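# Run lathe work order, gauge and sort turned parts

## Task

Act as this turning cell's operator; the previous shift's leftovers are unchecked. Complete the work order and place the good part in the good tray. A cut part that fails inspection goes to the rework tray if further machining can still fix it, otherwise to the scrap tray. At the end the machine and the gauge must both be idle with no alarm, the lathe door shut, and nothing loose left inside the lathe.

## Robot and tools

ROBOT. One six-joint arm with a two-finger gripper. Joint order everywhere: waist, shoulder, elbow, forearm roll, wrist pitch, wrist roll. The fingers point along the gripper's +z and close along its y. end_effector_position is the spot between the pads when closed; fingertips stick out about 33 mm past it at gaps up to 40 mm, only 9 mm when fully open. Grip with the outer quarter of each pad; deeper in, fingers can fold and hold loosely. Pushing fingertips onto a surface folds them.

FRAME. Scene frame, metres: origin on the table under the arm base, +z up, +y to the left when facing +x. The lathe sits behind the base toward -x, its chuck facing +y. Printed hand pose can be a few cm off.

ROW FORMAT (execute_actions rows and move targets). One list of 9 numbers, each in [-1, 1]: six joint offsets, then gripper position, force_limit, speed. The joint numbers are offsets from the Joint targets shown when the call begins (not from the previous row), scaled so 1.0 = 1.553 rad for waist and shoulder, 2.33 for elbow, 2.913 for the three wrist joints. Repeating an offset in a new call moves further. Ranges: elbow -2.792 to 2.792 rad, others -6.283 to 6.283; asking more than 0.010 rad beyond is refused. The last three numbers are absolute: position +1 fully open (140 mm), pads meet near -0.8, -1 closes until blocked; force_limit -1 to +1 (about 14 N to 58 N per pad at slow close); speed -1 to +1 (about 30 to 250 mm/s). Faster closing squeezes harder. To keep the gripper unchanged, resend the same three numbers; 0 is a real command.

execute_actions: {actions: [one action], cameras}. An action may hold rows (up to 15, each lasting one 1/30 s step), steps (1 to 450, default 15), until, and device commands under "machine" or "gauge". After the rows the arm keeps heading to the last row's target. until ends the action when device fields match, e.g. {"machine": {"state": "idle"}}, numbers need a comparison like [">=", 3]; {"all": {"status": "ended"}} waits for every motion to finish. An empty actions list just reports.

move: target is one row or up to 15 rows, all offsets counted from the same starting Joint targets; speed 0.01 to 3.92 rad/s (default 0.5, too fast for touching); blend in rad rounds corners; stop_force 10 to 80 N ends the path on contact (use slow speed; omit when backing off something); zero resets the force baseline; blocking=false returns early. The result adds a "move:" line: done, off_target, held, fault, and limits=held. wait: seconds 0 to 10. stop: brakes a running move. zoom_image: camera and region [x0,y0,x1,y1] pixels, max 504x504. show_instructions shows the reference pages (work order, etc.). finished_scene: scene number 1 or 2; irreversible.

MACHINE. Commands: door shut/open, chuck clamp/open, page, and register writes as one object with register, value and write:true; keys cycle_start, feed_hold, reset, home, probe, tool_set, tool_change, air_blast. A list of up to 8 objects runs in order (2.5 s after door, 1.8 s after chuck). Lengths in mm, x values are diameters, Z along the spindle away from the chuck; tool offsets and pos are machine coordinates (never positive); g54_z/g55_z measure from chuck face to program zero. cycle_start needs door shut, chuck clamped, turret at load place, a stored program number in program, no alarm. Reset clears alarms but not a crash; home returns the turret. The door and chuck stay locked while a program runs and for up to 3.2 s of spindle rundown.

Machine result fields: state (idle, running, done, alarm, busy, held), door_state, chuck_state (open, clamped, closed_empty, between), seat_state (home means the slug sits on all three jaw steps; trust it only once clamped), door_answer, chuck_answer, entry (how the control answered the last write or key), alarm name, plus one line showing the current page's registers (program page includes stored programs, revisions, load_peak, cycles).

GAUGE. Two nests: bare level V-blocks for a uniform-diameter piece; violet stepped V-blocks for a piece with a thinner turned end, thick end against the turquoise stop. Lay one piece level, end on the stop, and let go before sending measure:true. About 12 s later readings rises and no_1..no_20 give the sheet rows in mm; compare with the work order's tolerances. stop:true aborts a reading.

RESULTS also show Joint positions/velocities/targets (rad), torques, external torques, flange force, object_status (2 = holding after closing, 3 = reached position or pads met), position_measured counts (3 open, 230 pads together), and lines like "joint sent to its limit", "joint command not followed", MOTOR HOT.

AVOID. Anything falling to the floor, out of the work area or into the chip pan. Releasing parts while moving, dropping, slamming. Reaching into the lathe while a program or other cycle runs or the spindle still turns. Letting a part go on open jaws. Forces of 144 N or wrist torques near their limits (about 29-34 N m) cause a 10 s fault stop; the arm is stiff, so never aim past a firm contact. Long stretched holds overheat motors.

Each tool is called by a JSON object that holds its "op" and its "data", one argument or row to a line.

Reference images:

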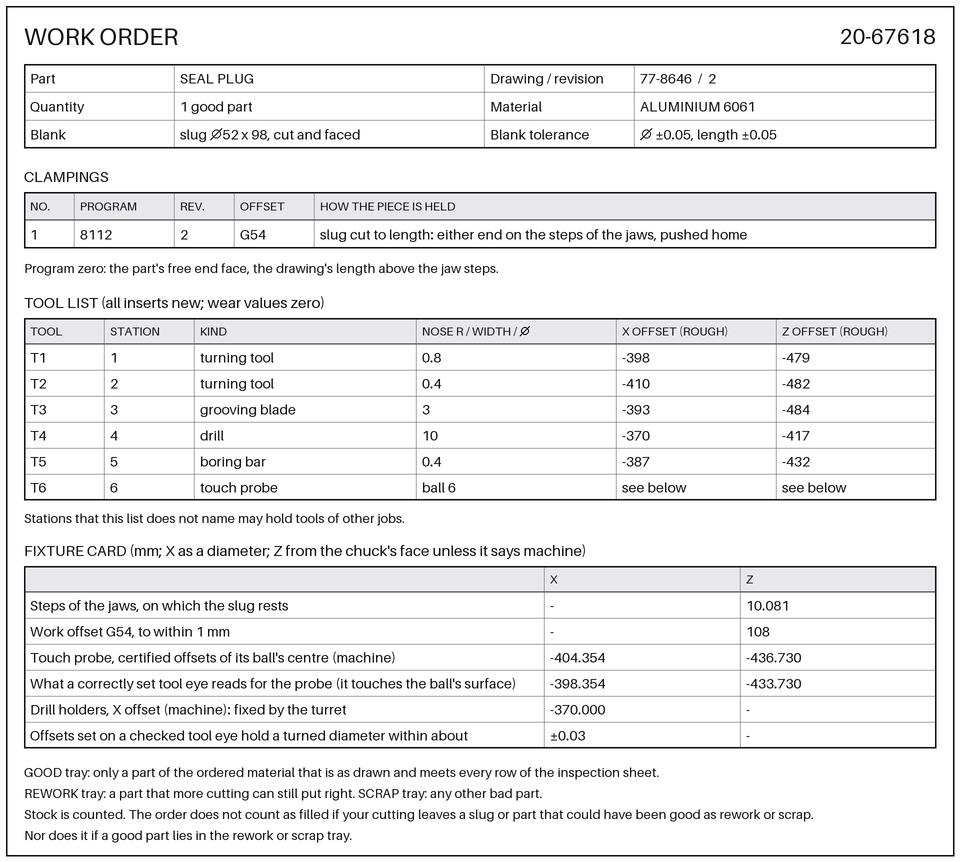

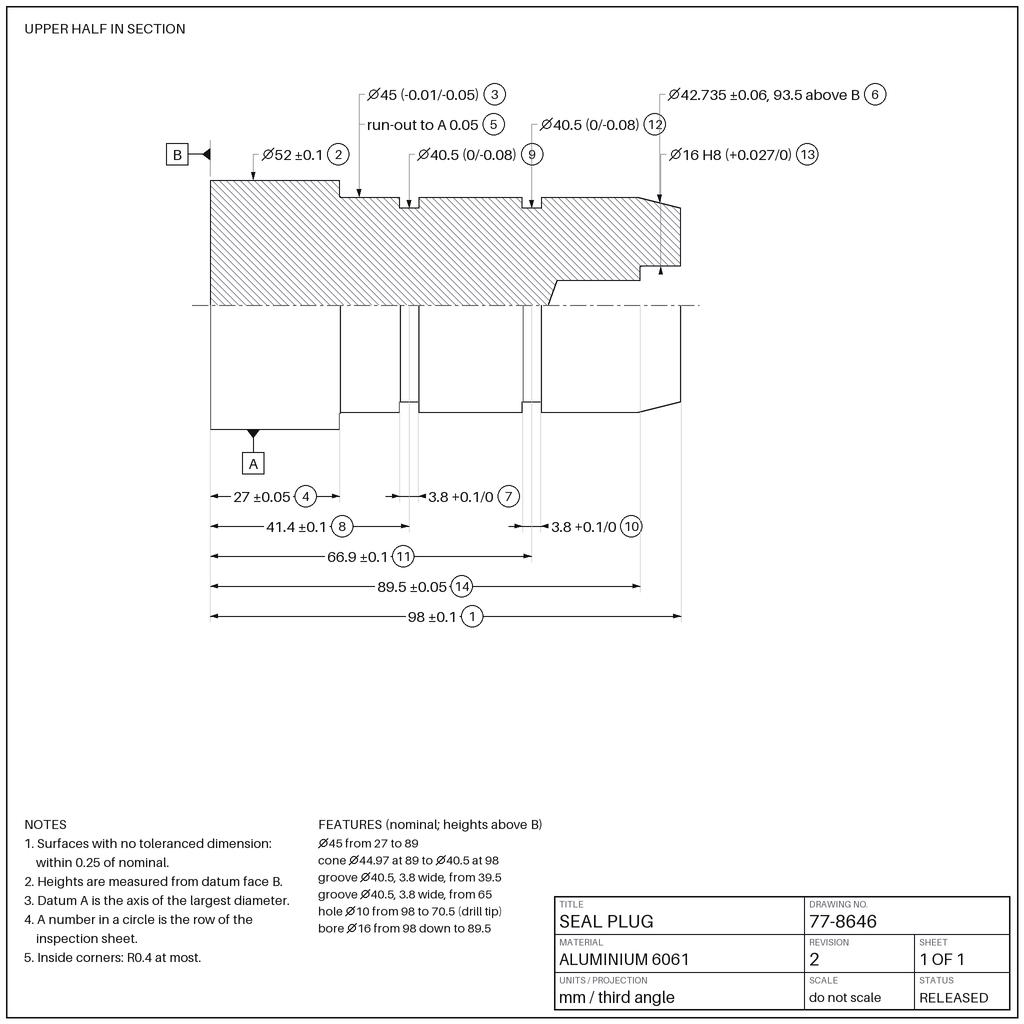

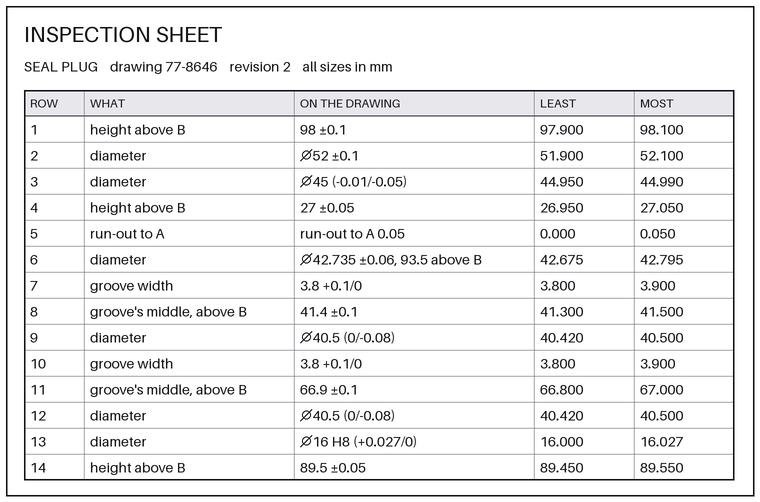

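## Session

{"op": "execute_actions", "data": {
  "actions": []
}}

Scene clock: 0.00 s.
end_effector_position=(+0.4303, +0.0590, +0.4707) position_measured=3 object_status=3 end_effector_quat_wxyz=(-0.012, +0.680, -0.733, +0.008)
Joint positions: [0.021 -0.211 1.886 3.142 -1.442 0.135]
Joint velocities: within noise
Joint torques (N m): no reading
External joint torques (N m): no reading
Flange force (N): no reading
Joint targets: [0.021 -0.211 1.886 3.142 -1.442 0.135]
Tool commands: gripper/position=+1.0 gripper/force_limit=+1.0 gripper/speed=+1.0
machine.work_offsets: g54_z=+129.019 g55_z=+0.000
machine: state=idle door_state=shut chuck_state=clamped seat_state=open door_answer=taken chuck_answer=taken page=work_offsets entry=no_entry entries=0 alarm=no_alarm queue=idle queue_left=0
gauge: readings=0

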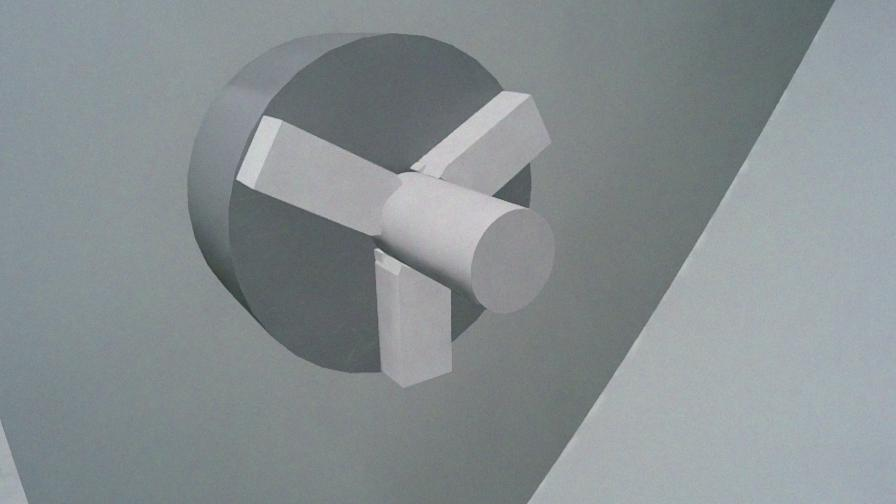

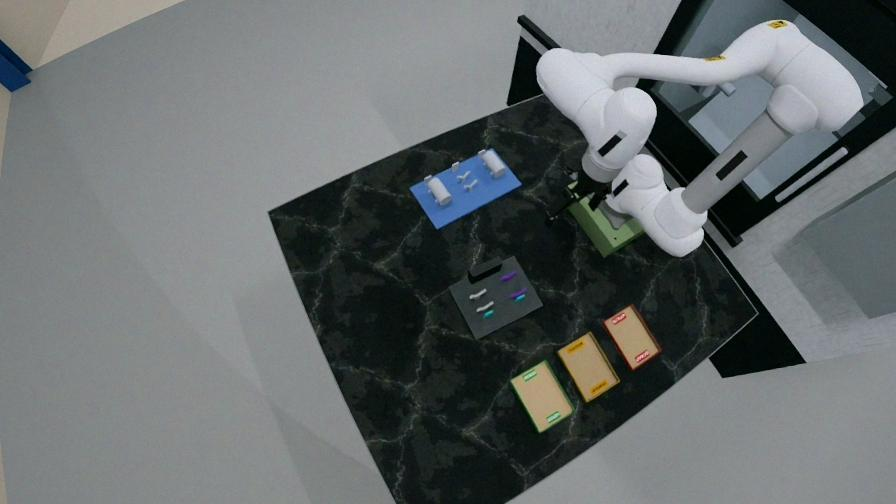

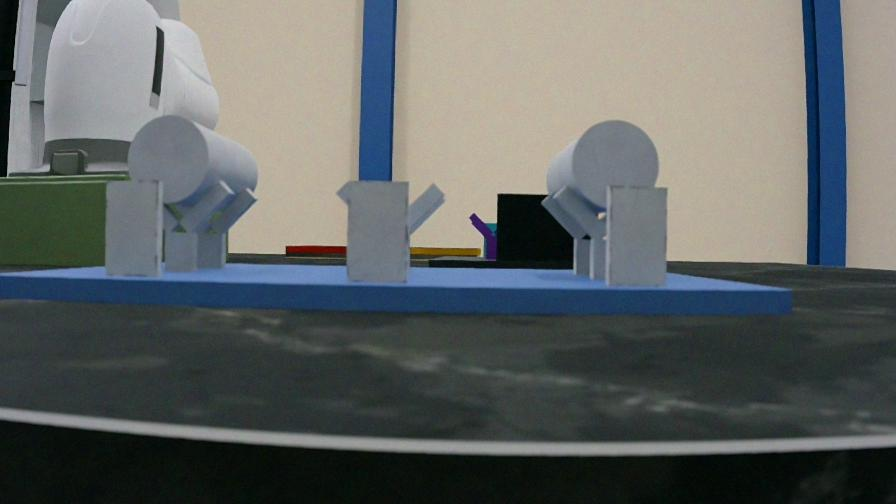

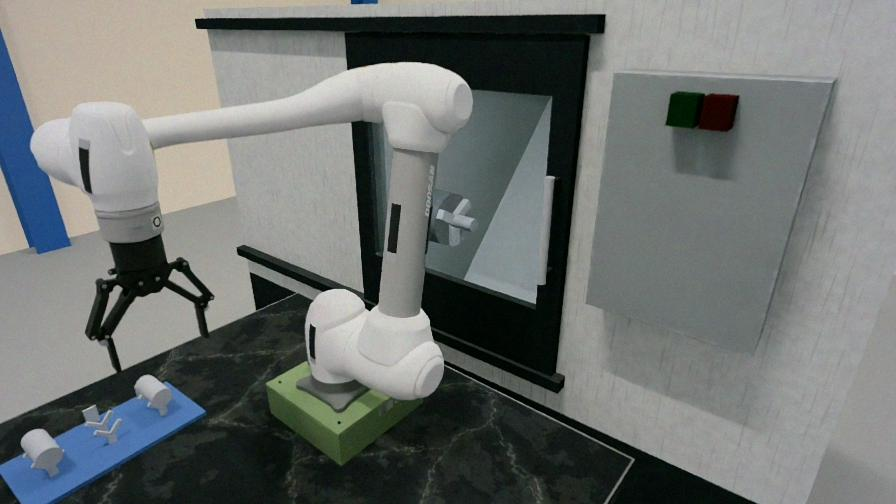

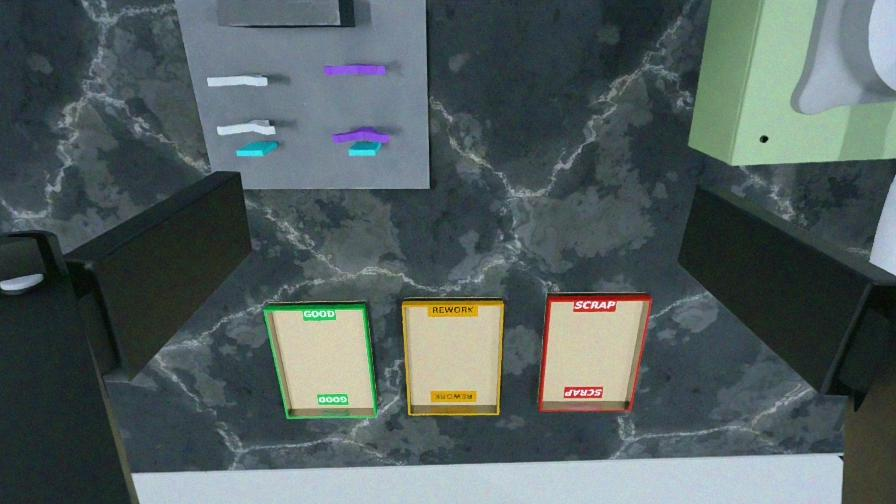

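{"op": "execute_actions", "data": {
  "actions": [
    {"machine":{"page":"tools"},"steps":2}
  ],
  "cameras": []
}}

{"op": "execute_actions", "data": {
  "actions": [
    {"machine":{"page":"program"},"steps":2}
  ],
  "cameras": []
}}

{"op": "execute_actions", "data": {
  "actions": [
    {"machine":{"page":"measuring"},"steps":2}
  ],
  "cameras": []
}}

{"op": "execute_actions", "data": {
  "actions": [
    {"machine":{"page":"position"},"steps":2}
  ],
  "cameras": ["cam_chuck","cam_low"]
}}

{"op": "zoom_image", "data": {
  "camera": "cam_chuck",
  "region": [330, 130, 600, 330]
}}

{"op": "zoom_image", "data": {
  "camera": "cam_low",
  "region": [100, 100, 380, 300]
}}

{"op": "zoom_image", "data": {
  "camera": "cam_low",
  "region": [480, 100, 760, 300]
}}

Scene clock: 4.13 s.
end_effector_position=(+0.4303, +0.0590, +0.4707) position_measured=3 object_status=3 end_effector_quat_wxyz=(-0.012, +0.680, -0.733, +0.008)
Joint positions: [0.021 -0.211 1.886 3.142 -1.442 0.135]
Joint velocities: within noise
Joint torques (N m): [-0.14 -18.6 -41.3 -4.24 0.12 0.14]
External joint torques (N m): [0.05 -1.25 -0.11 -0.05 -0.07 -0.14]
Flange force (N): [0.6 1.9 -0.6]
Joint targets: [0.021 -0.211 1.886 3.142 -1.442 0.135]
Tool commands: gripper/position=+1.0 gripper/force_limit=+1.0 gripper/speed=+1.0
machine.tools: t1_x=-397.744 t1_x_wear=+0.000 t1_z=-479.392 t1_z_wear=+0.000 t1_radius=+0.800 t1_station=+1.000 t2_x=-410.318 t2_x_wear=+0.000 t2_z=-482.265 t2_z_wear=+0.000 t2_radius=+0.400 t2_station=+2.000 t3_x=-392.898 t3_x_wear=+0.000 t3_z=-484.256 t3_z_wear=+0.000 t3_radius=+0.000 t3_station=+3.000 t4_x=-370.000 t4_x_wear=+0.000 t4_z=-417.431 t4_z_wear=+0.000 t4_radius=+0.000 t4_station=+4.000 t5_x=-385.978 t5_x_wear=+0.000 t5_z=-431.612 t5_z_wear=+0.000 t5_radius=+0.400 t5_station=+5.000 t6_x=-404.354 t6_x_wear=+0.000 t6_z=-436.730 t6_z_wear=+0.000 t6_radius=+3.000 t6_station=+6.000
machine: state=idle door_state=shut chuck_state=clamped seat_state=open door_answer=taken chuck_answer=taken page=tools entry=no_entry entries=0 alarm=no_alarm queue=done queue_left=0
gauge: readings=0
No camera images: "cameras" was empty.

Scene clock: 4.40 s.
end_effector_position=(+0.4303, +0.0590, +0.4707) position_measured=3 object_status=3 end_effector_quat_wxyz=(-0.012, +0.680, -0.733, +0.008)
Joint positions: [0.021 -0.211 1.886 3.142 -1.442 0.135]
Joint velocities: within noise
Joint torques (N m): [-0.37 -19 -41.3 -4.23 0.14 0.23]
External joint torques (N m): [0.22 -0.77 -0.1 -0.06 -0.08 -0.24]
Flange force (N): [0.3 1.2 -0.5]
Joint targets: [0.021 -0.211 1.886 3.142 -1.442 0.135]
Tool commands: gripper/position=+1.0 gripper/force_limit=+1.0 gripper/speed=+1.0
machine.program: program=+8112 tool_call=+1 tool_in_place=+0 program_revision=+2 program_offset=+54 load_peak=+0 stored1_number=+8118 stored1_revision=+3 stored2_number=+1373 stored2_revision=+5 stored3_number=+8112 stored3_revision=+2 stored4_number=+0 stored4_revision=+0 cycles=+0
machine: state=idle door_state=shut chuck_state=clamped seat_state=open door_answer=taken chuck_answer=taken page=program entry=no_entry entries=0 alarm=no_alarm queue=done queue_left=0
gauge: readings=0
No camera images: "cameras" was empty.

Scene clock: 4.67 s.
end_effector_position=(+0.4303, +0.0590, +0.4707) position_measured=3 object_status=3 end_effector_quat_wxyz=(-0.012, +0.680, -0.733, +0.008)
Joint positions: [0.021 -0.211 1.886 3.142 -1.442 0.135]
Joint velocities: within noise
Joint torques (N m): [-0.58 -19.21 -41.05 -4.25 0.11 0.16]
External joint torques (N m): [0.57 -0.06 -0.25 -0.02 -0.05 -0.17]
Flange force (N): [-1.0 -0.1 -0.5]
Joint targets: [0.021 -0.211 1.886 3.142 -1.442 0.135]
Tool commands: gripper/position=+1.0 gripper/force_limit=+1.0 gripper/speed=+1.0
machine.measuring: probe_x=+0.000 probe_z=+0.000 probe_move_x=+0.000 probe_move_z=+0.000 probe_radius=+2.992 eye_x=+59.834 eye_z=+152.326 probe_touched=+0 probe_found_x=+0.000 probe_found_z=+0.000 set_x=+0.000 set_z=+0.000
machine: state=idle door_state=shut chuck_state=clamped seat_state=open door_answer=taken chuck_answer=taken page=measuring entry=no_entry entries=0 alarm=no_alarm queue=done queue_left=0
gauge: readings=0
No camera images: "cameras" was empty.

Scene clock: 4.93 s.
end_effector_position=(+0.4303, +0.0590, +0.4707) position_measured=3 object_status=3 end_effector_quat_wxyz=(-0.012, +0.680, -0.733, +0.008)
Joint positions: [0.021 -0.211 1.886 3.142 -1.442 0.135]
Joint velocities: within noise
Joint torques (N m): [-0.7 -19.19 -41.23 -4.27 0.2 0.17]
External joint torques (N m): [0.53 -0.24 -0.23 -0.03 -0.14 -0.17]
Flange force (N): [-0.8 0.3 -0.7]
Joint targets: [0.021 -0.211 1.886 3.142 -1.442 0.135]
Tool commands: gripper/position=+1.0 gripper/force_limit=+1.0 gripper/speed=+1.0
machine.position: pos_x=+0.000 pos_z=+0.000
machine: state=idle door_state=shut chuck_state=clamped seat_state=open door_answer=taken chuck_answer=taken page=position entry=no_entry entries=0 alarm=no_alarm queue=done queue_left=0
gauge: readings=0
Images, in order (width x height): cam_chuck 896x504, cam_low 896x504.

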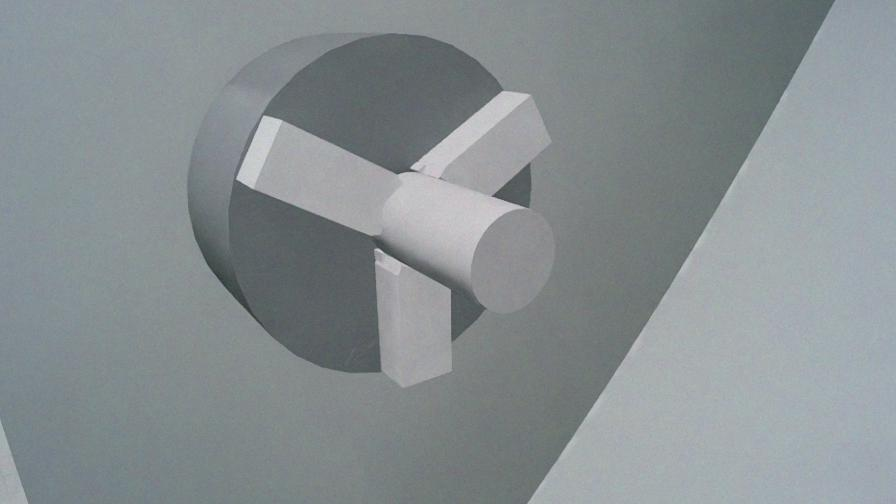

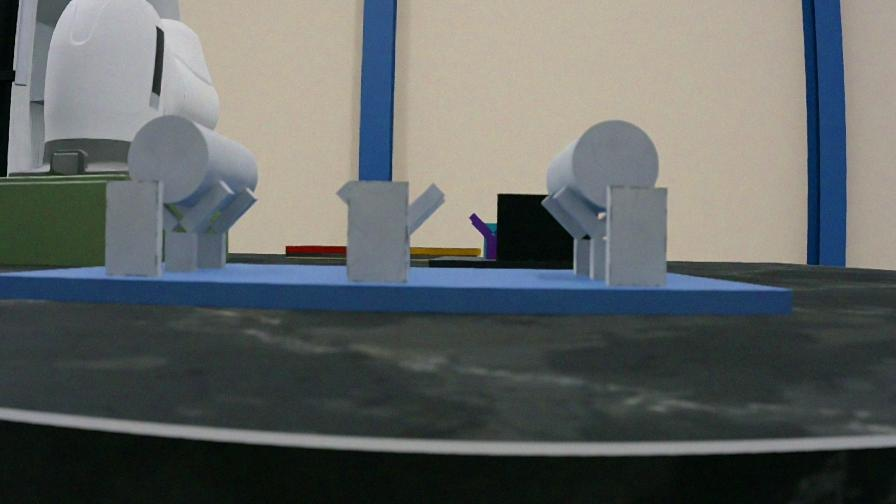

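Scaled by 1.867.

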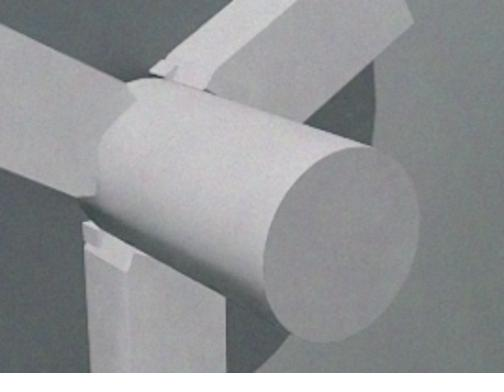

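Scaled by 1.800.

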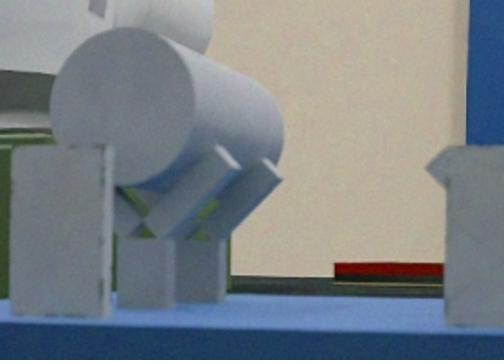

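Scaled by 1.800.

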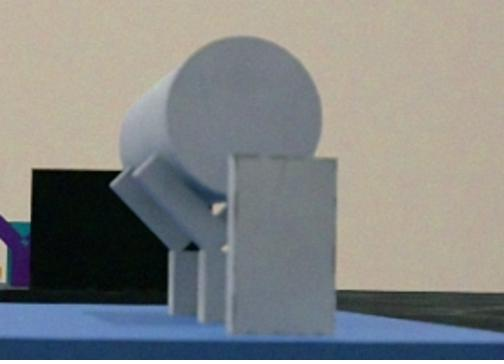

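{"op": "execute_actions", "data": {
  "actions": [
    {"machine":[{"page":"measuring","register":"tool_call","value":6,"write":true},{"tool_change":true},{"tool_set":true}],"steps":450,"until":{"machine":{"queue":["!=","running"],"state":"idle"}}}
  ],
  "cameras": ["cam_chuck"]
}}

Scene clock: 24.20 s.
end_effector_position=(+0.4303, +0.0590, +0.4707) position_measured=3 object_status=3 end_effector_quat_wxyz=(-0.012, +0.680, -0.733, +0.008)
Joint positions: [0.021 -0.211 1.886 3.142 -1.442 0.135]
Joint velocities: within noise
Joint torques (N m): [-0.23 -19.14 -41.35 -4.27 0.19 0.32]
External joint torques (N m): [0.13 -0.19 -0.19 -0.03 -0.11 -0.32]
Flange force (N): [0.5 0.0 -0.6]
Joint targets: [0.021 -0.211 1.886 3.142 -1.442 0.135]
Tool commands: gripper/position=+1.0 gripper/force_limit=+1.0 gripper/speed=+1.0
machine.measuring: probe_x=+0.000 probe_z=+0.000 probe_move_x=+0.000 probe_move_z=+0.000 probe_radius=+2.992 eye_x=+59.834 eye_z=+152.326 probe_touched=+0 probe_found_x=+0.000 probe_found_z=+0.000 set_x=+0.000 set_z=+0.000
machine: state=busy door_state=shut chuck_state=clamped seat_state=open door_answer=taken chuck_answer=taken page=measuring entry=taken entries=3 alarm=no_alarm queue=running queue_left=0
gauge: readings=0
Images, in order (width x height): cam_chuck 896x504.

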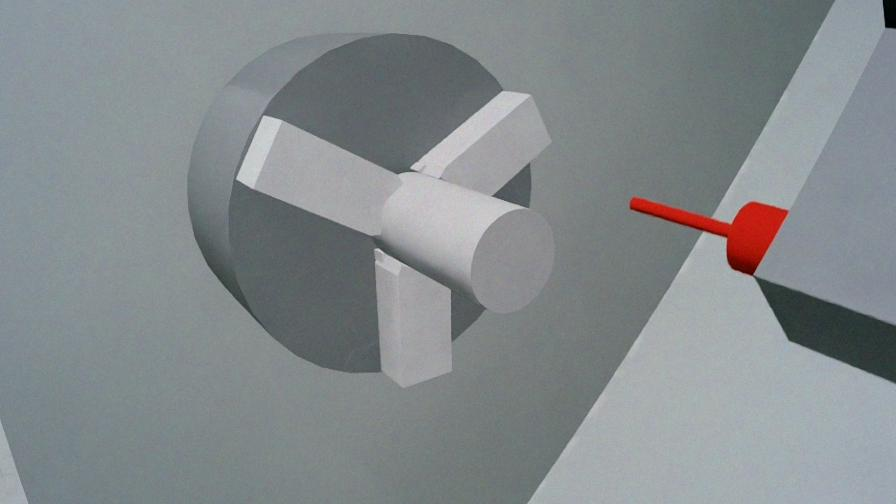

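{"op": "execute_actions", "data": {
  "actions": [
    {"steps":450,"until":{"machine":{"queue":["!=","running"],"state":"idle"}}}
  ],
  "cameras": ["cam_chuck"]
}}

Scene clock: 26.43 s.
end_effector_position=(+0.4303, +0.0590, +0.4707) position_measured=3 object_status=3 end_effector_quat_wxyz=(-0.012, +0.680, -0.733, +0.008)
Joint positions: [0.021 -0.211 1.886 3.142 -1.442 0.135]
Joint velocities: within noise
Joint torques (N m): [-0.48 -19.2 -41.23 -4.3 0.22 0.25]
External joint torques (N m): [0.42 -0.32 -0.16 0.02 -0.16 -0.25]
Flange force (N): [-0.3 0.4 -0.6]
Joint targets: [0.021 -0.211 1.886 3.142 -1.442 0.135]
Tool commands: gripper/position=+1.0 gripper/force_limit=+1.0 gripper/speed=+1.0
machine.measuring: probe_x=+0.000 probe_z=+0.000 probe_move_x=+0.000 probe_move_z=+0.000 probe_radius=+2.992 eye_x=+59.834 eye_z=+152.326 probe_touched=+0 probe_found_x=+0.000 probe_found_z=+0.000 set_x=-398.354 set_z=-433.725
machine: state=idle door_state=shut chuck_state=clamped seat_state=open door_answer=taken chuck_answer=taken page=measuring entry=taken entries=3 alarm=no_alarm queue=done queue_left=0
gauge: readings=0
Images, in order (width x height): cam_chuck 896x504.

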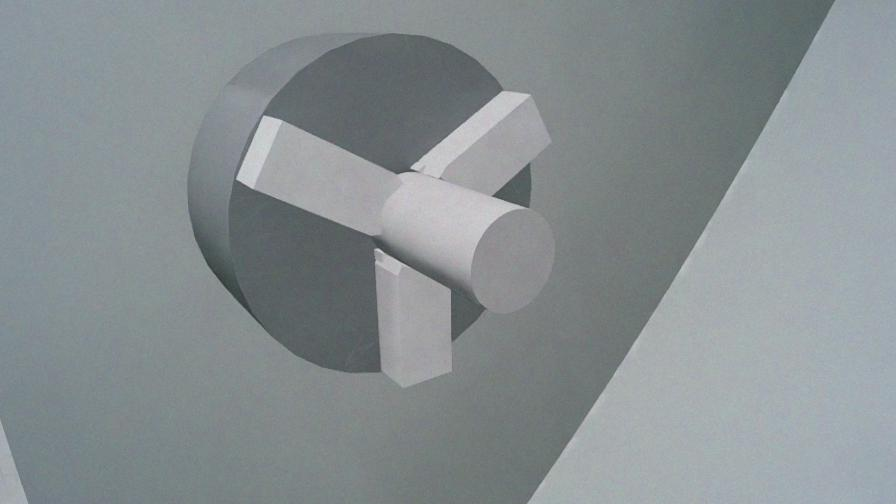

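{"op": "execute_actions", "data": {
  "actions": [
    {"machine":[{"register":"tool_call","value":1,"write":true},{"tool_change":true},{"tool_set":true}],"steps":450,"until":{"machine":{"queue":["!=","running"],"state":"idle"}}}
  ],
  "cameras": []
}}

{"op": "execute_actions", "data": {
  "actions": [
    {"steps":450,"until":{"machine":{"queue":["!=","running"],"state":"idle"}}}
  ],
  "cameras": ["cam_chuck"]
}}

{"op": "execute_actions", "data": {
  "actions": [
    {"machine":[{"register":"tool_call","value":2,"write":true},{"tool_change":true},{"tool_set":true}],"steps":450,"until":{"machine":{"queue":["!=","running"],"state":"idle"}}}
  ],
  "cameras": ["cam_chuck"]
}}

{"op": "execute_actions", "data": {
  "actions": [
    {"steps":450,"until":{"machine":{"queue":["!=","running"],"state":"idle"}}}
  ],
  "cameras": []
}}

{"op": "execute_actions", "data": {
  "actions": [
    {"machine":[{"register":"tool_call","value":3,"write":true},{"tool_change":true},{"tool_set":true}],"steps":450,"until":{"machine":{"queue":["!=","running"],"state":"idle"}}}
  ],
  "cameras": ["cam_chuck"]
}}

{"op": "execute_actions", "data": {
  "actions": [
    {"steps":450,"until":{"machine":{"queue":["!=","running"],"state":"idle"}}}
  ],
  "cameras": []
}}

{"op": "execute_actions", "data": {
  "actions": [
    {"machine":[{"register":"tool_call","value":4,"write":true},{"tool_change":true},{"tool_set":true}],"steps":450,"until":{"machine":{"queue":["!=","running"],"state":"idle"}}}
  ],
  "cameras": ["cam_chuck"]
}}

{"op": "execute_actions", "data": {
  "actions": [
    {"steps":450,"until":{"machine":{"queue":["!=","running"],"state":"idle"}}}
  ],
  "cameras": []
}}

{"op": "execute_actions", "data": {
  "actions": [
    {"machine":[{"register":"tool_call","value":5,"write":true},{"tool_change":true},{"tool_set":true}],"steps":450,"until":{"machine":{"queue":["!=","running"],"state":"idle"}}}
  ],
  "cameras": ["cam_chuck"]
}}

{"op": "execute_actions", "data": {
  "actions": [
    {"steps":450,"until":{"machine":{"queue":["!=","running"],"state":"idle"}}}
  ],
  "cameras": []
}}

Scene clock: 49.63 s.
end_effector_position=(+0.4303, +0.0590, +0.4707) position_measured=3 object_status=3 end_effector_quat_wxyz=(-0.012, +0.680, -0.733, +0.008)
Joint positions: [0.021 -0.211 1.886 3.142 -1.442 0.135]
Joint velocities: within noise
Joint torques (N m): [-0.25 -19.15 -41.1 -4.27 0.23 0.27]
External joint torques (N m): [0.21 -0.11 -0.36 -0.01 -0.16 -0.27]
Flange force (N): [0.1 -0.3 -0.9]
Joint targets: [0.021 -0.211 1.886 3.142 -1.442 0.135]
Tool commands: gripper/position=+1.0 gripper/force_limit=+1.0 gripper/speed=+1.0
machine.measuring: probe_x=+0.000 probe_z=+0.000 probe_move_x=+0.000 probe_move_z=+0.000 probe_radius=+2.992 eye_x=+59.834 eye_z=+152.326 probe_touched=+0 probe_found_x=+0.000 probe_found_z=+0.000 set_x=-398.354 set_z=-433.725
machine: state=busy door_state=shut chuck_state=clamped seat_state=open door_answer=taken chuck_answer=taken page=measuring entry=taken entries=6 alarm=no_alarm queue=running queue_left=0
gauge: readings=0
No camera images: "cameras" was empty.

Scene clock: 53.13 s.
end_effector_position=(+0.4303, +0.0590, +0.4707) position_measured=3 object_status=3 end_effector_quat_wxyz=(-0.012, +0.680, -0.733, +0.008)
Joint positions: [0.021 -0.211 1.886 3.142 -1.442 0.135]
Joint velocities: within noise
Joint torques (N m): [0.47 -19.74 -41.12 -4.23 0.2 0.29]
External joint torques (N m): [-0.53 0.42 -0.24 -0.05 -0.14 -0.3]
Flange force (N): [1.7 -1.2 -0.5]
Joint targets: [0.021 -0.211 1.886 3.142 -1.442 0.135]
Tool commands: gripper/position=+1.0 gripper/force_limit=+1.0 gripper/speed=+1.0
machine.measuring: probe_x=+0.000 probe_z=+0.000 probe_move_x=+0.000 probe_move_z=+0.000 probe_radius=+2.992 eye_x=+59.834 eye_z=+152.326 probe_touched=+0 probe_found_x=+0.000 probe_found_z=+0.000 set_x=-397.741 set_z=-479.393
machine: state=idle door_state=shut chuck_state=clamped seat_state=open door_answer=taken chuck_answer=taken page=measuring entry=taken entries=6 alarm=no_alarm queue=done queue_left=0
gauge: readings=0
Images, in order (width x height): cam_chuck 896x504.

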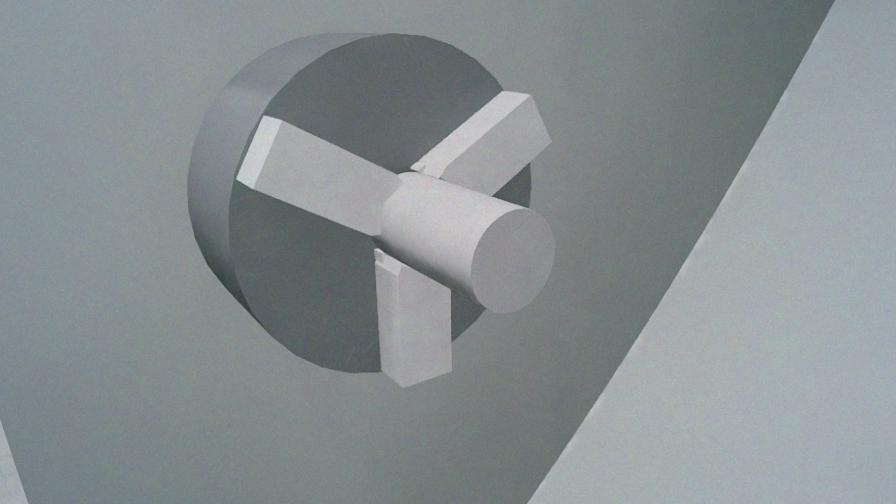

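Scene clock: 68.33 s.
end_effector_position=(+0.4303, +0.0590, +0.4707) position_measured=3 object_status=3 end_effector_quat_wxyz=(-0.012, +0.680, -0.733, +0.008)
Joint positions: [0.021 -0.211 1.886 3.142 -1.442 0.135]
Joint velocities: within noise
Joint torques (N m): [-0.59 -19.1 -41 -4.25 0.2 0.27]
External joint torques (N m): [0.42 -0.32 -0.43 -0.04 -0.13 -0.27]
Flange force (N): [-0.3 0.1 -1.0]
Joint targets: [0.021 -0.211 1.886 3.142 -1.442 0.135]
Tool commands: gripper/position=+1.0 gripper/force_limit=+1.0 gripper/speed=+1.0
machine.measuring: probe_x=+0.000 probe_z=+0.000 probe_move_x=+0.000 probe_move_z=+0.000 probe_radius=+2.992 eye_x=+59.834 eye_z=+152.326 probe_touched=+0 probe_found_x=+0.000 probe_found_z=+0.000 set_x=-397.741 set_z=-479.393
machine: state=busy door_state=shut chuck_state=clamped seat_state=open door_answer=taken chuck_answer=taken page=measuring entry=taken entries=9 alarm=no_alarm queue=running queue_left=0
gauge: readings=0
Images, in order (width x height): cam_chuck 896x504.

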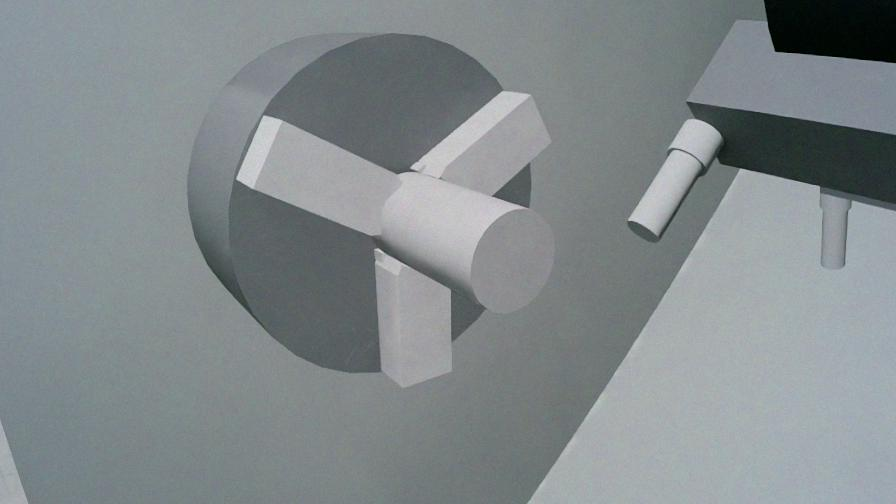

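Scene clock: 71.90 s.
end_effector_position=(+0.4303, +0.0590, +0.4707) position_measured=3 object_status=3 end_effector_quat_wxyz=(-0.012, +0.680, -0.733, +0.008)
Joint positions: [0.021 -0.211 1.886 3.142 -1.442 0.135]
Joint velocities: within noise
Joint torques (N m): [-0.56 -18.68 -41.41 -4.28 0.17 0.28]
External joint torques (N m): [0.56 -1.05 -0.12 -0.01 -0.11 -0.28]
Flange force (N): [-0.3 1.7 -0.6]
Joint targets: [0.021 -0.211 1.886 3.142 -1.442 0.135]
Tool commands: gripper/position=+1.0 gripper/force_limit=+1.0 gripper/speed=+1.0
machine.measuring: probe_x=+0.000 probe_z=+0.000 probe_move_x=+0.000 probe_move_z=+0.000 probe_radius=+2.992 eye_x=+59.834 eye_z=+152.326 probe_touched=+0 probe_found_x=+0.000 probe_found_z=+0.000 set_x=-410.322 set_z=-482.264
machine: state=idle door_state=shut chuck_state=clamped seat_state=open door_answer=taken chuck_answer=taken page=measuring entry=taken entries=9 alarm=no_alarm queue=done queue_left=0
gauge: readings=0
No camera images: "cameras" was empty.

Scene clock: 87.10 s.
end_effector_position=(+0.4303, +0.0590, +0.4707) position_measured=3 object_status=3 end_effector_quat_wxyz=(-0.012, +0.680, -0.733, +0.008)
Joint positions: [0.021 -0.211 1.886 3.142 -1.442 0.135]
Joint velocities: within noise
Joint torques (N m): [-0.55 -19.46 -41.22 -4.29 0.13 0.26]
External joint torques (N m): [0.51 -0.21 -0.42 -0.02 -0.06 -0.26]
Flange force (N): [-0.6 -0.1 -0.8]
Joint targets: [0.021 -0.211 1.886 3.142 -1.442 0.135]
Tool commands: gripper/position=+1.0 gripper/force_limit=+1.0 gripper/speed=+1.0
machine.measuring: probe_x=+0.000 probe_z=+0.000 probe_move_x=+0.000 probe_move_z=+0.000 probe_radius=+2.992 eye_x=+59.834 eye_z=+152.326 probe_touched=+0 probe_found_x=+0.000 probe_found_z=+0.000 set_x=-410.322 set_z=-482.264
machine: state=busy door_state=shut chuck_state=clamped seat_state=open door_answer=taken chuck_answer=taken page=measuring entry=taken entries=12 alarm=no_alarm queue=running queue_left=0
gauge: readings=0
Images, in order (width x height): cam_chuck 896x504.

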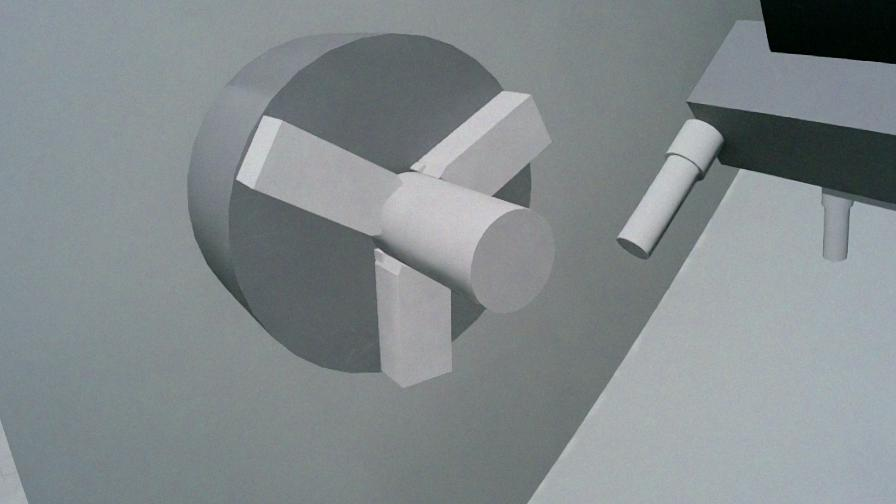

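Scene clock: 90.73 s.
end_effector_position=(+0.4303, +0.0590, +0.4707) position_measured=3 object_status=3 end_effector_quat_wxyz=(-0.012, +0.680, -0.733, +0.008)
Joint positions: [0.021 -0.211 1.886 3.142 -1.442 0.135]
Joint velocities: within noise
Joint torques (N m): [-0.59 -19.09 -40.99 -4.17 0.19 0.2]
External joint torques (N m): [0.57 -0.21 -0.42 -0.11 -0.12 -0.2]
Flange force (N): [-0.9 0.0 -1.0]
Joint targets: [0.021 -0.211 1.886 3.142 -1.442 0.135]
Tool commands: gripper/position=+1.0 gripper/force_limit=+1.0 gripper/speed=+1.0
machine.measuring: probe_x=+0.000 probe_z=+0.000 probe_move_x=+0.000 probe_move_z=+0.000 probe_radius=+2.992 eye_x=+59.834 eye_z=+152.326 probe_touched=+0 probe_found_x=+0.000 probe_found_z=+0.000 set_x=-392.895 set_z=-484.254
machine: state=idle door_state=shut chuck_state=clamped seat_state=open door_answer=taken chuck_answer=taken page=measuring entry=taken entries=12 alarm=no_alarm queue=done queue_left=0
gauge: readings=0
No camera images: "cameras" was empty.

Scene clock: 105.93 s.
end_effector_position=(+0.4303, +0.0590, +0.4707) position_measured=3 object_status=3 end_effector_quat_wxyz=(-0.012, +0.680, -0.733, +0.008)
Joint positions: [0.021 -0.211 1.886 3.142 -1.442 0.135]
Joint velocities: within noise
Joint torques (N m): [-0.72 -18.96 -40.93 -4.24 0.17 0.3]
External joint torques (N m): [0.65 -0.99 -0.46 -0.05 -0.12 -0.3]
Flange force (N): [-0.6 1.2 -1.2]
Joint targets: [0.021 -0.211 1.886 3.142 -1.442 0.135]
Tool commands: gripper/position=+1.0 gripper/force_limit=+1.0 gripper/speed=+1.0
machine.measuring: probe_x=+0.000 probe_z=+0.000 probe_move_x=+0.000 probe_move_z=+0.000 probe_radius=+2.992 eye_x=+59.834 eye_z=+152.326 probe_touched=+0 probe_found_x=+0.000 probe_found_z=+0.000 set_x=+0.000 set_z=-417.434
machine: state=idle door_state=shut chuck_state=clamped seat_state=open door_answer=taken chuck_answer=taken page=measuring entry=taken entries=15 alarm=no_alarm queue=done queue_left=0
gauge: readings=0
Images, in order (width x height): cam_chuck 896x504.

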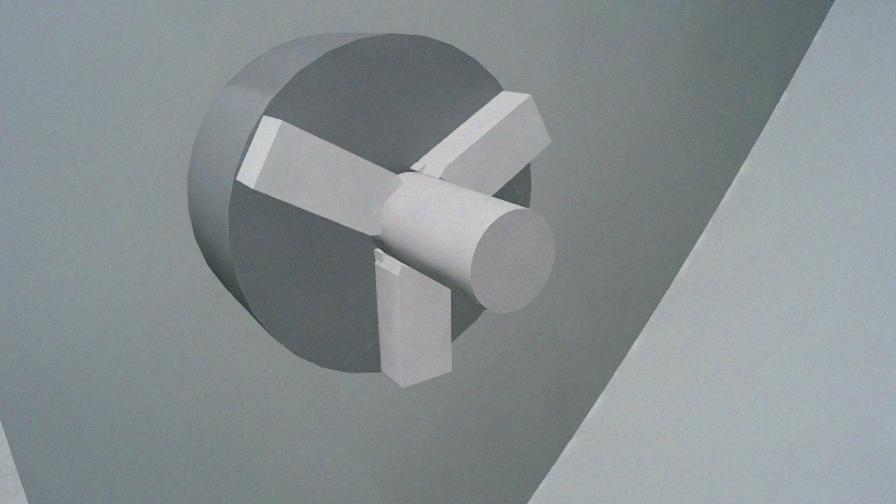

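Scene clock: 106.17 s.
end_effector_position=(+0.4303, +0.0590, +0.4707) position_measured=3 object_status=3 end_effector_quat_wxyz=(-0.012, +0.680, -0.733, +0.008)
Joint positions: [0.021 -0.211 1.886 3.142 -1.442 0.135]
Joint velocities: within noise
Joint torques (N m): [-0.19 -19.05 -41.2 -4.28 0.22 0.19]
External joint torques (N m): [0.12 -0.47 -0.22 -0.01 -0.15 -0.19]
Flange force (N): [0.3 0.5 -0.7]
Joint targets: [0.021 -0.211 1.886 3.142 -1.442 0.135]
Tool commands: gripper/position=+1.0 gripper/force_limit=+1.0 gripper/speed=+1.0
machine.measuring: probe_x=+0.000 probe_z=+0.000 probe_move_x=+0.000 probe_move_z=+0.000 probe_radius=+2.992 eye_x=+59.834 eye_z=+152.326 probe_touched=+0 probe_found_x=+0.000 probe_found_z=+0.000 set_x=+0.000 set_z=-417.434
machine: state=idle door_state=shut chuck_state=clamped seat_state=open door_answer=taken chuck_answer=taken page=measuring entry=taken entries=15 alarm=no_alarm queue=done queue_left=0
gauge: readings=0
No camera images: "cameras" was empty.

Scene clock: 121.37 s.
end_effector_position=(+0.4303, +0.0590, +0.4707) position_measured=3 object_status=3 end_effector_quat_wxyz=(-0.012, +0.680, -0.733, +0.008)
Joint positions: [0.021 -0.211 1.886 3.142 -1.442 0.135]
Joint velocities: within noise
Joint torques (N m): [-0.69 -19.31 -41.2 -4.25 0.18 0.24]
External joint torques (N m): [0.64 -0.79 -0.31 -0.05 -0.12 -0.24]
Flange force (N): [-0.7 1.1 -0.9]
Joint targets: [0.021 -0.211 1.886 3.142 -1.442 0.135]
Tool commands: gripper/position=+1.0 gripper/force_limit=+1.0 gripper/speed=+1.0
machine.measuring: probe_x=+0.000 probe_z=+0.000 probe_move_x=+0.000 probe_move_z=+0.000 probe_radius=+2.992 eye_x=+59.834 eye_z=+152.326 probe_touched=+0 probe_found_x=+0.000 probe_found_z=+0.000 set_x=+0.000 set_z=-417.434
machine: state=busy door_state=shut chuck_state=clamped seat_state=open door_answer=taken chuck_answer=taken page=measuring entry=taken entries=18 alarm=no_alarm queue=running queue_left=0
gauge: readings=0
Images, in order (width x height): cam_chuck 896x504.

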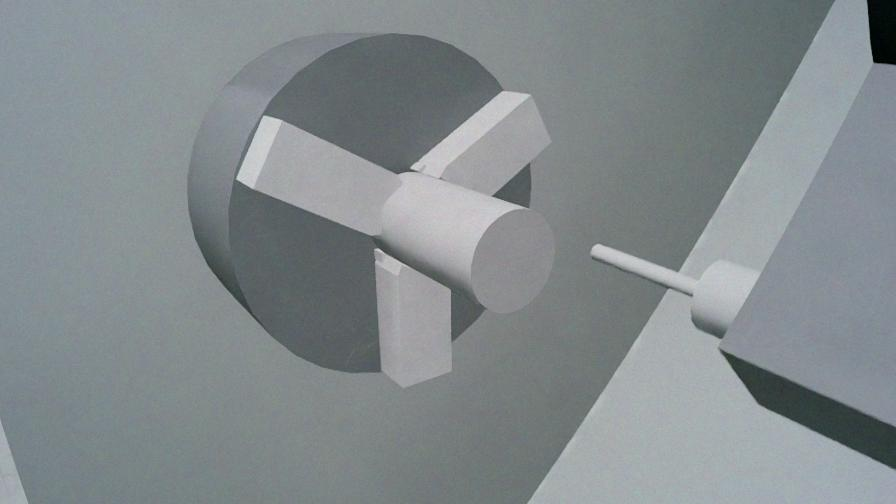

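Scene clock: 123.73 s.
end_effector_position=(+0.4303, +0.0590, +0.4707) position_measured=3 object_status=3 end_effector_quat_wxyz=(-0.012, +0.680, -0.733, +0.008)
Joint positions: [0.021 -0.211 1.886 3.142 -1.442 0.135]
Joint velocities: within noise
Joint torques (N m): [-0.43 -18.94 -41.44 -4.27 0.22 0.22]
External joint torques (N m): [0.28 -0.28 0.07 -0.02 -0.15 -0.22]
Flange force (N): [0.0 0.6 -0.2]
Joint targets: [0.021 -0.211 1.886 3.142 -1.442 0.135]
Tool commands: gripper/position=+1.0 gripper/force_limit=+1.0 gripper/speed=+1.0
machine.measuring: probe_x=+0.000 probe_z=+0.000 probe_move_x=+0.000 probe_move_z=+0.000 probe_radius=+2.992 eye_x=+59.834 eye_z=+152.326 probe_touched=+0 probe_found_x=+0.000 probe_found_z=+0.000 set_x=-387.021 set_z=-431.612
machine: state=idle door_state=shut chuck_state=clamped seat_state=open door_answer=taken chuck_answer=taken page=measuring entry=taken entries=18 alarm=no_alarm queue=done queue_left=0
gauge: readings=0
No camera images: "cameras" was empty.

{"op": "execute_actions", "data": {
  "actions": [
    {"machine":[{"register":"t5_x","value":-387.021,"write":true},{"register":"g54_z","value":108.081,"write":true},{"register":"tool_call","value":6,"write":true},{"tool_change":true},{"register":"probe_x","value":0,"write":true},{"register":"probe_z","value":130,"write":true},{"register":"probe_move_z","value":-40,"write":true},{"probe":true}],"steps":450,"until":{"machine":{"queue":["!=","running"],"state":"idle"}}}
  ],
  "cameras": []
}}

{"op": "execute_actions", "data": {
  "actions": [
    {"steps":450,"until":{"machine":{"queue":["!=","running"],"state":"idle"}}}
  ],
  "cameras": ["cam_chuck"]
}}

Scene clock: 149.50 s.
end_effector_position=(+0.4303, +0.0590, +0.4707) position_measured=3 object_status=3 end_effector_quat_wxyz=(-0.012, +0.680, -0.733, +0.008)
Joint positions: [0.021 -0.211 1.886 3.142 -1.442 0.135]
Joint velocities: within noise
Joint torques (N m): [-0.61 -19.05 -41.35 -4.3 0.13 0.18]
External joint torques (N m): [0.5 -0.13 0.02 0.02 -0.06 -0.18]
Flange force (N): [-0.7 0.4 -0.1]
Joint targets: [0.021 -0.211 1.886 3.142 -1.442 0.135]
Tool commands: gripper/position=+1.0 gripper/force_limit=+1.0 gripper/speed=+1.0
machine.measuring: probe_x=+0.000 probe_z=+130.000 probe_move_x=+0.000 probe_move_z=-40.000 probe_radius=+2.992 eye_x=+59.834 eye_z=+152.326 probe_touched=+1 probe_found_x=+0.000 probe_found_z=+108.551 set_x=-387.021 set_z=-431.612
machine: state=idle door_state=shut chuck_state=clamped seat_state=open door_answer=taken chuck_answer=taken page=measuring entry=taken entries=26 alarm=no_alarm queue=done queue_left=0
gauge: readings=0
No camera images: "cameras" was empty.

Scene clock: 149.73 s.
end_effector_position=(+0.4303, +0.0590, +0.4707) position_measured=3 object_status=3 end_effector_quat_wxyz=(-0.012, +0.680, -0.733, +0.008)
Joint positions: [0.021 -0.211 1.886 3.142 -1.442 0.135]
Joint velocities: within noise
Joint torques (N m): [-0.41 -18.91 -41.28 -4.32 0.16 0.26]
External joint torques (N m): [0.39 -0.36 -0.14 0.04 -0.09 -0.26]
Flange force (N): [-0.2 0.5 -0.5]
Joint targets: [0.021 -0.211 1.886 3.142 -1.442 0.135]
Tool commands: gripper/position=+1.0 gripper/force_limit=+1.0 gripper/speed=+1.0
machine.measuring: probe_x=+0.000 probe_z=+130.000 probe_move_x=+0.000 probe_move_z=-40.000 probe_radius=+2.992 eye_x=+59.834 eye_z=+152.326 probe_touched=+1 probe_found_x=+0.000 probe_found_z=+108.551 set_x=-387.021 set_z=-431.612
machine: state=idle door_state=shut chuck_state=clamped seat_state=open door_answer=taken chuck_answer=taken page=measuring entry=taken entries=26 alarm=no_alarm queue=done queue_left=0
gauge: readings=0
Images, in order (width x height): cam_chuck 896x504.

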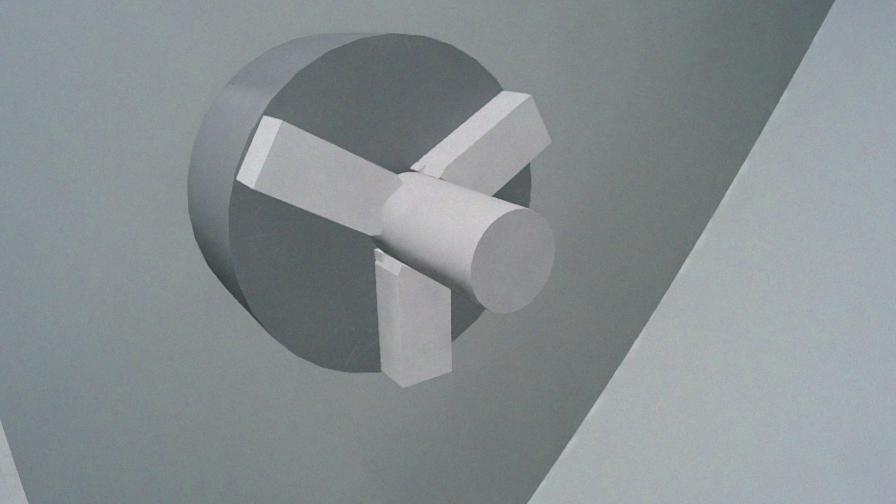

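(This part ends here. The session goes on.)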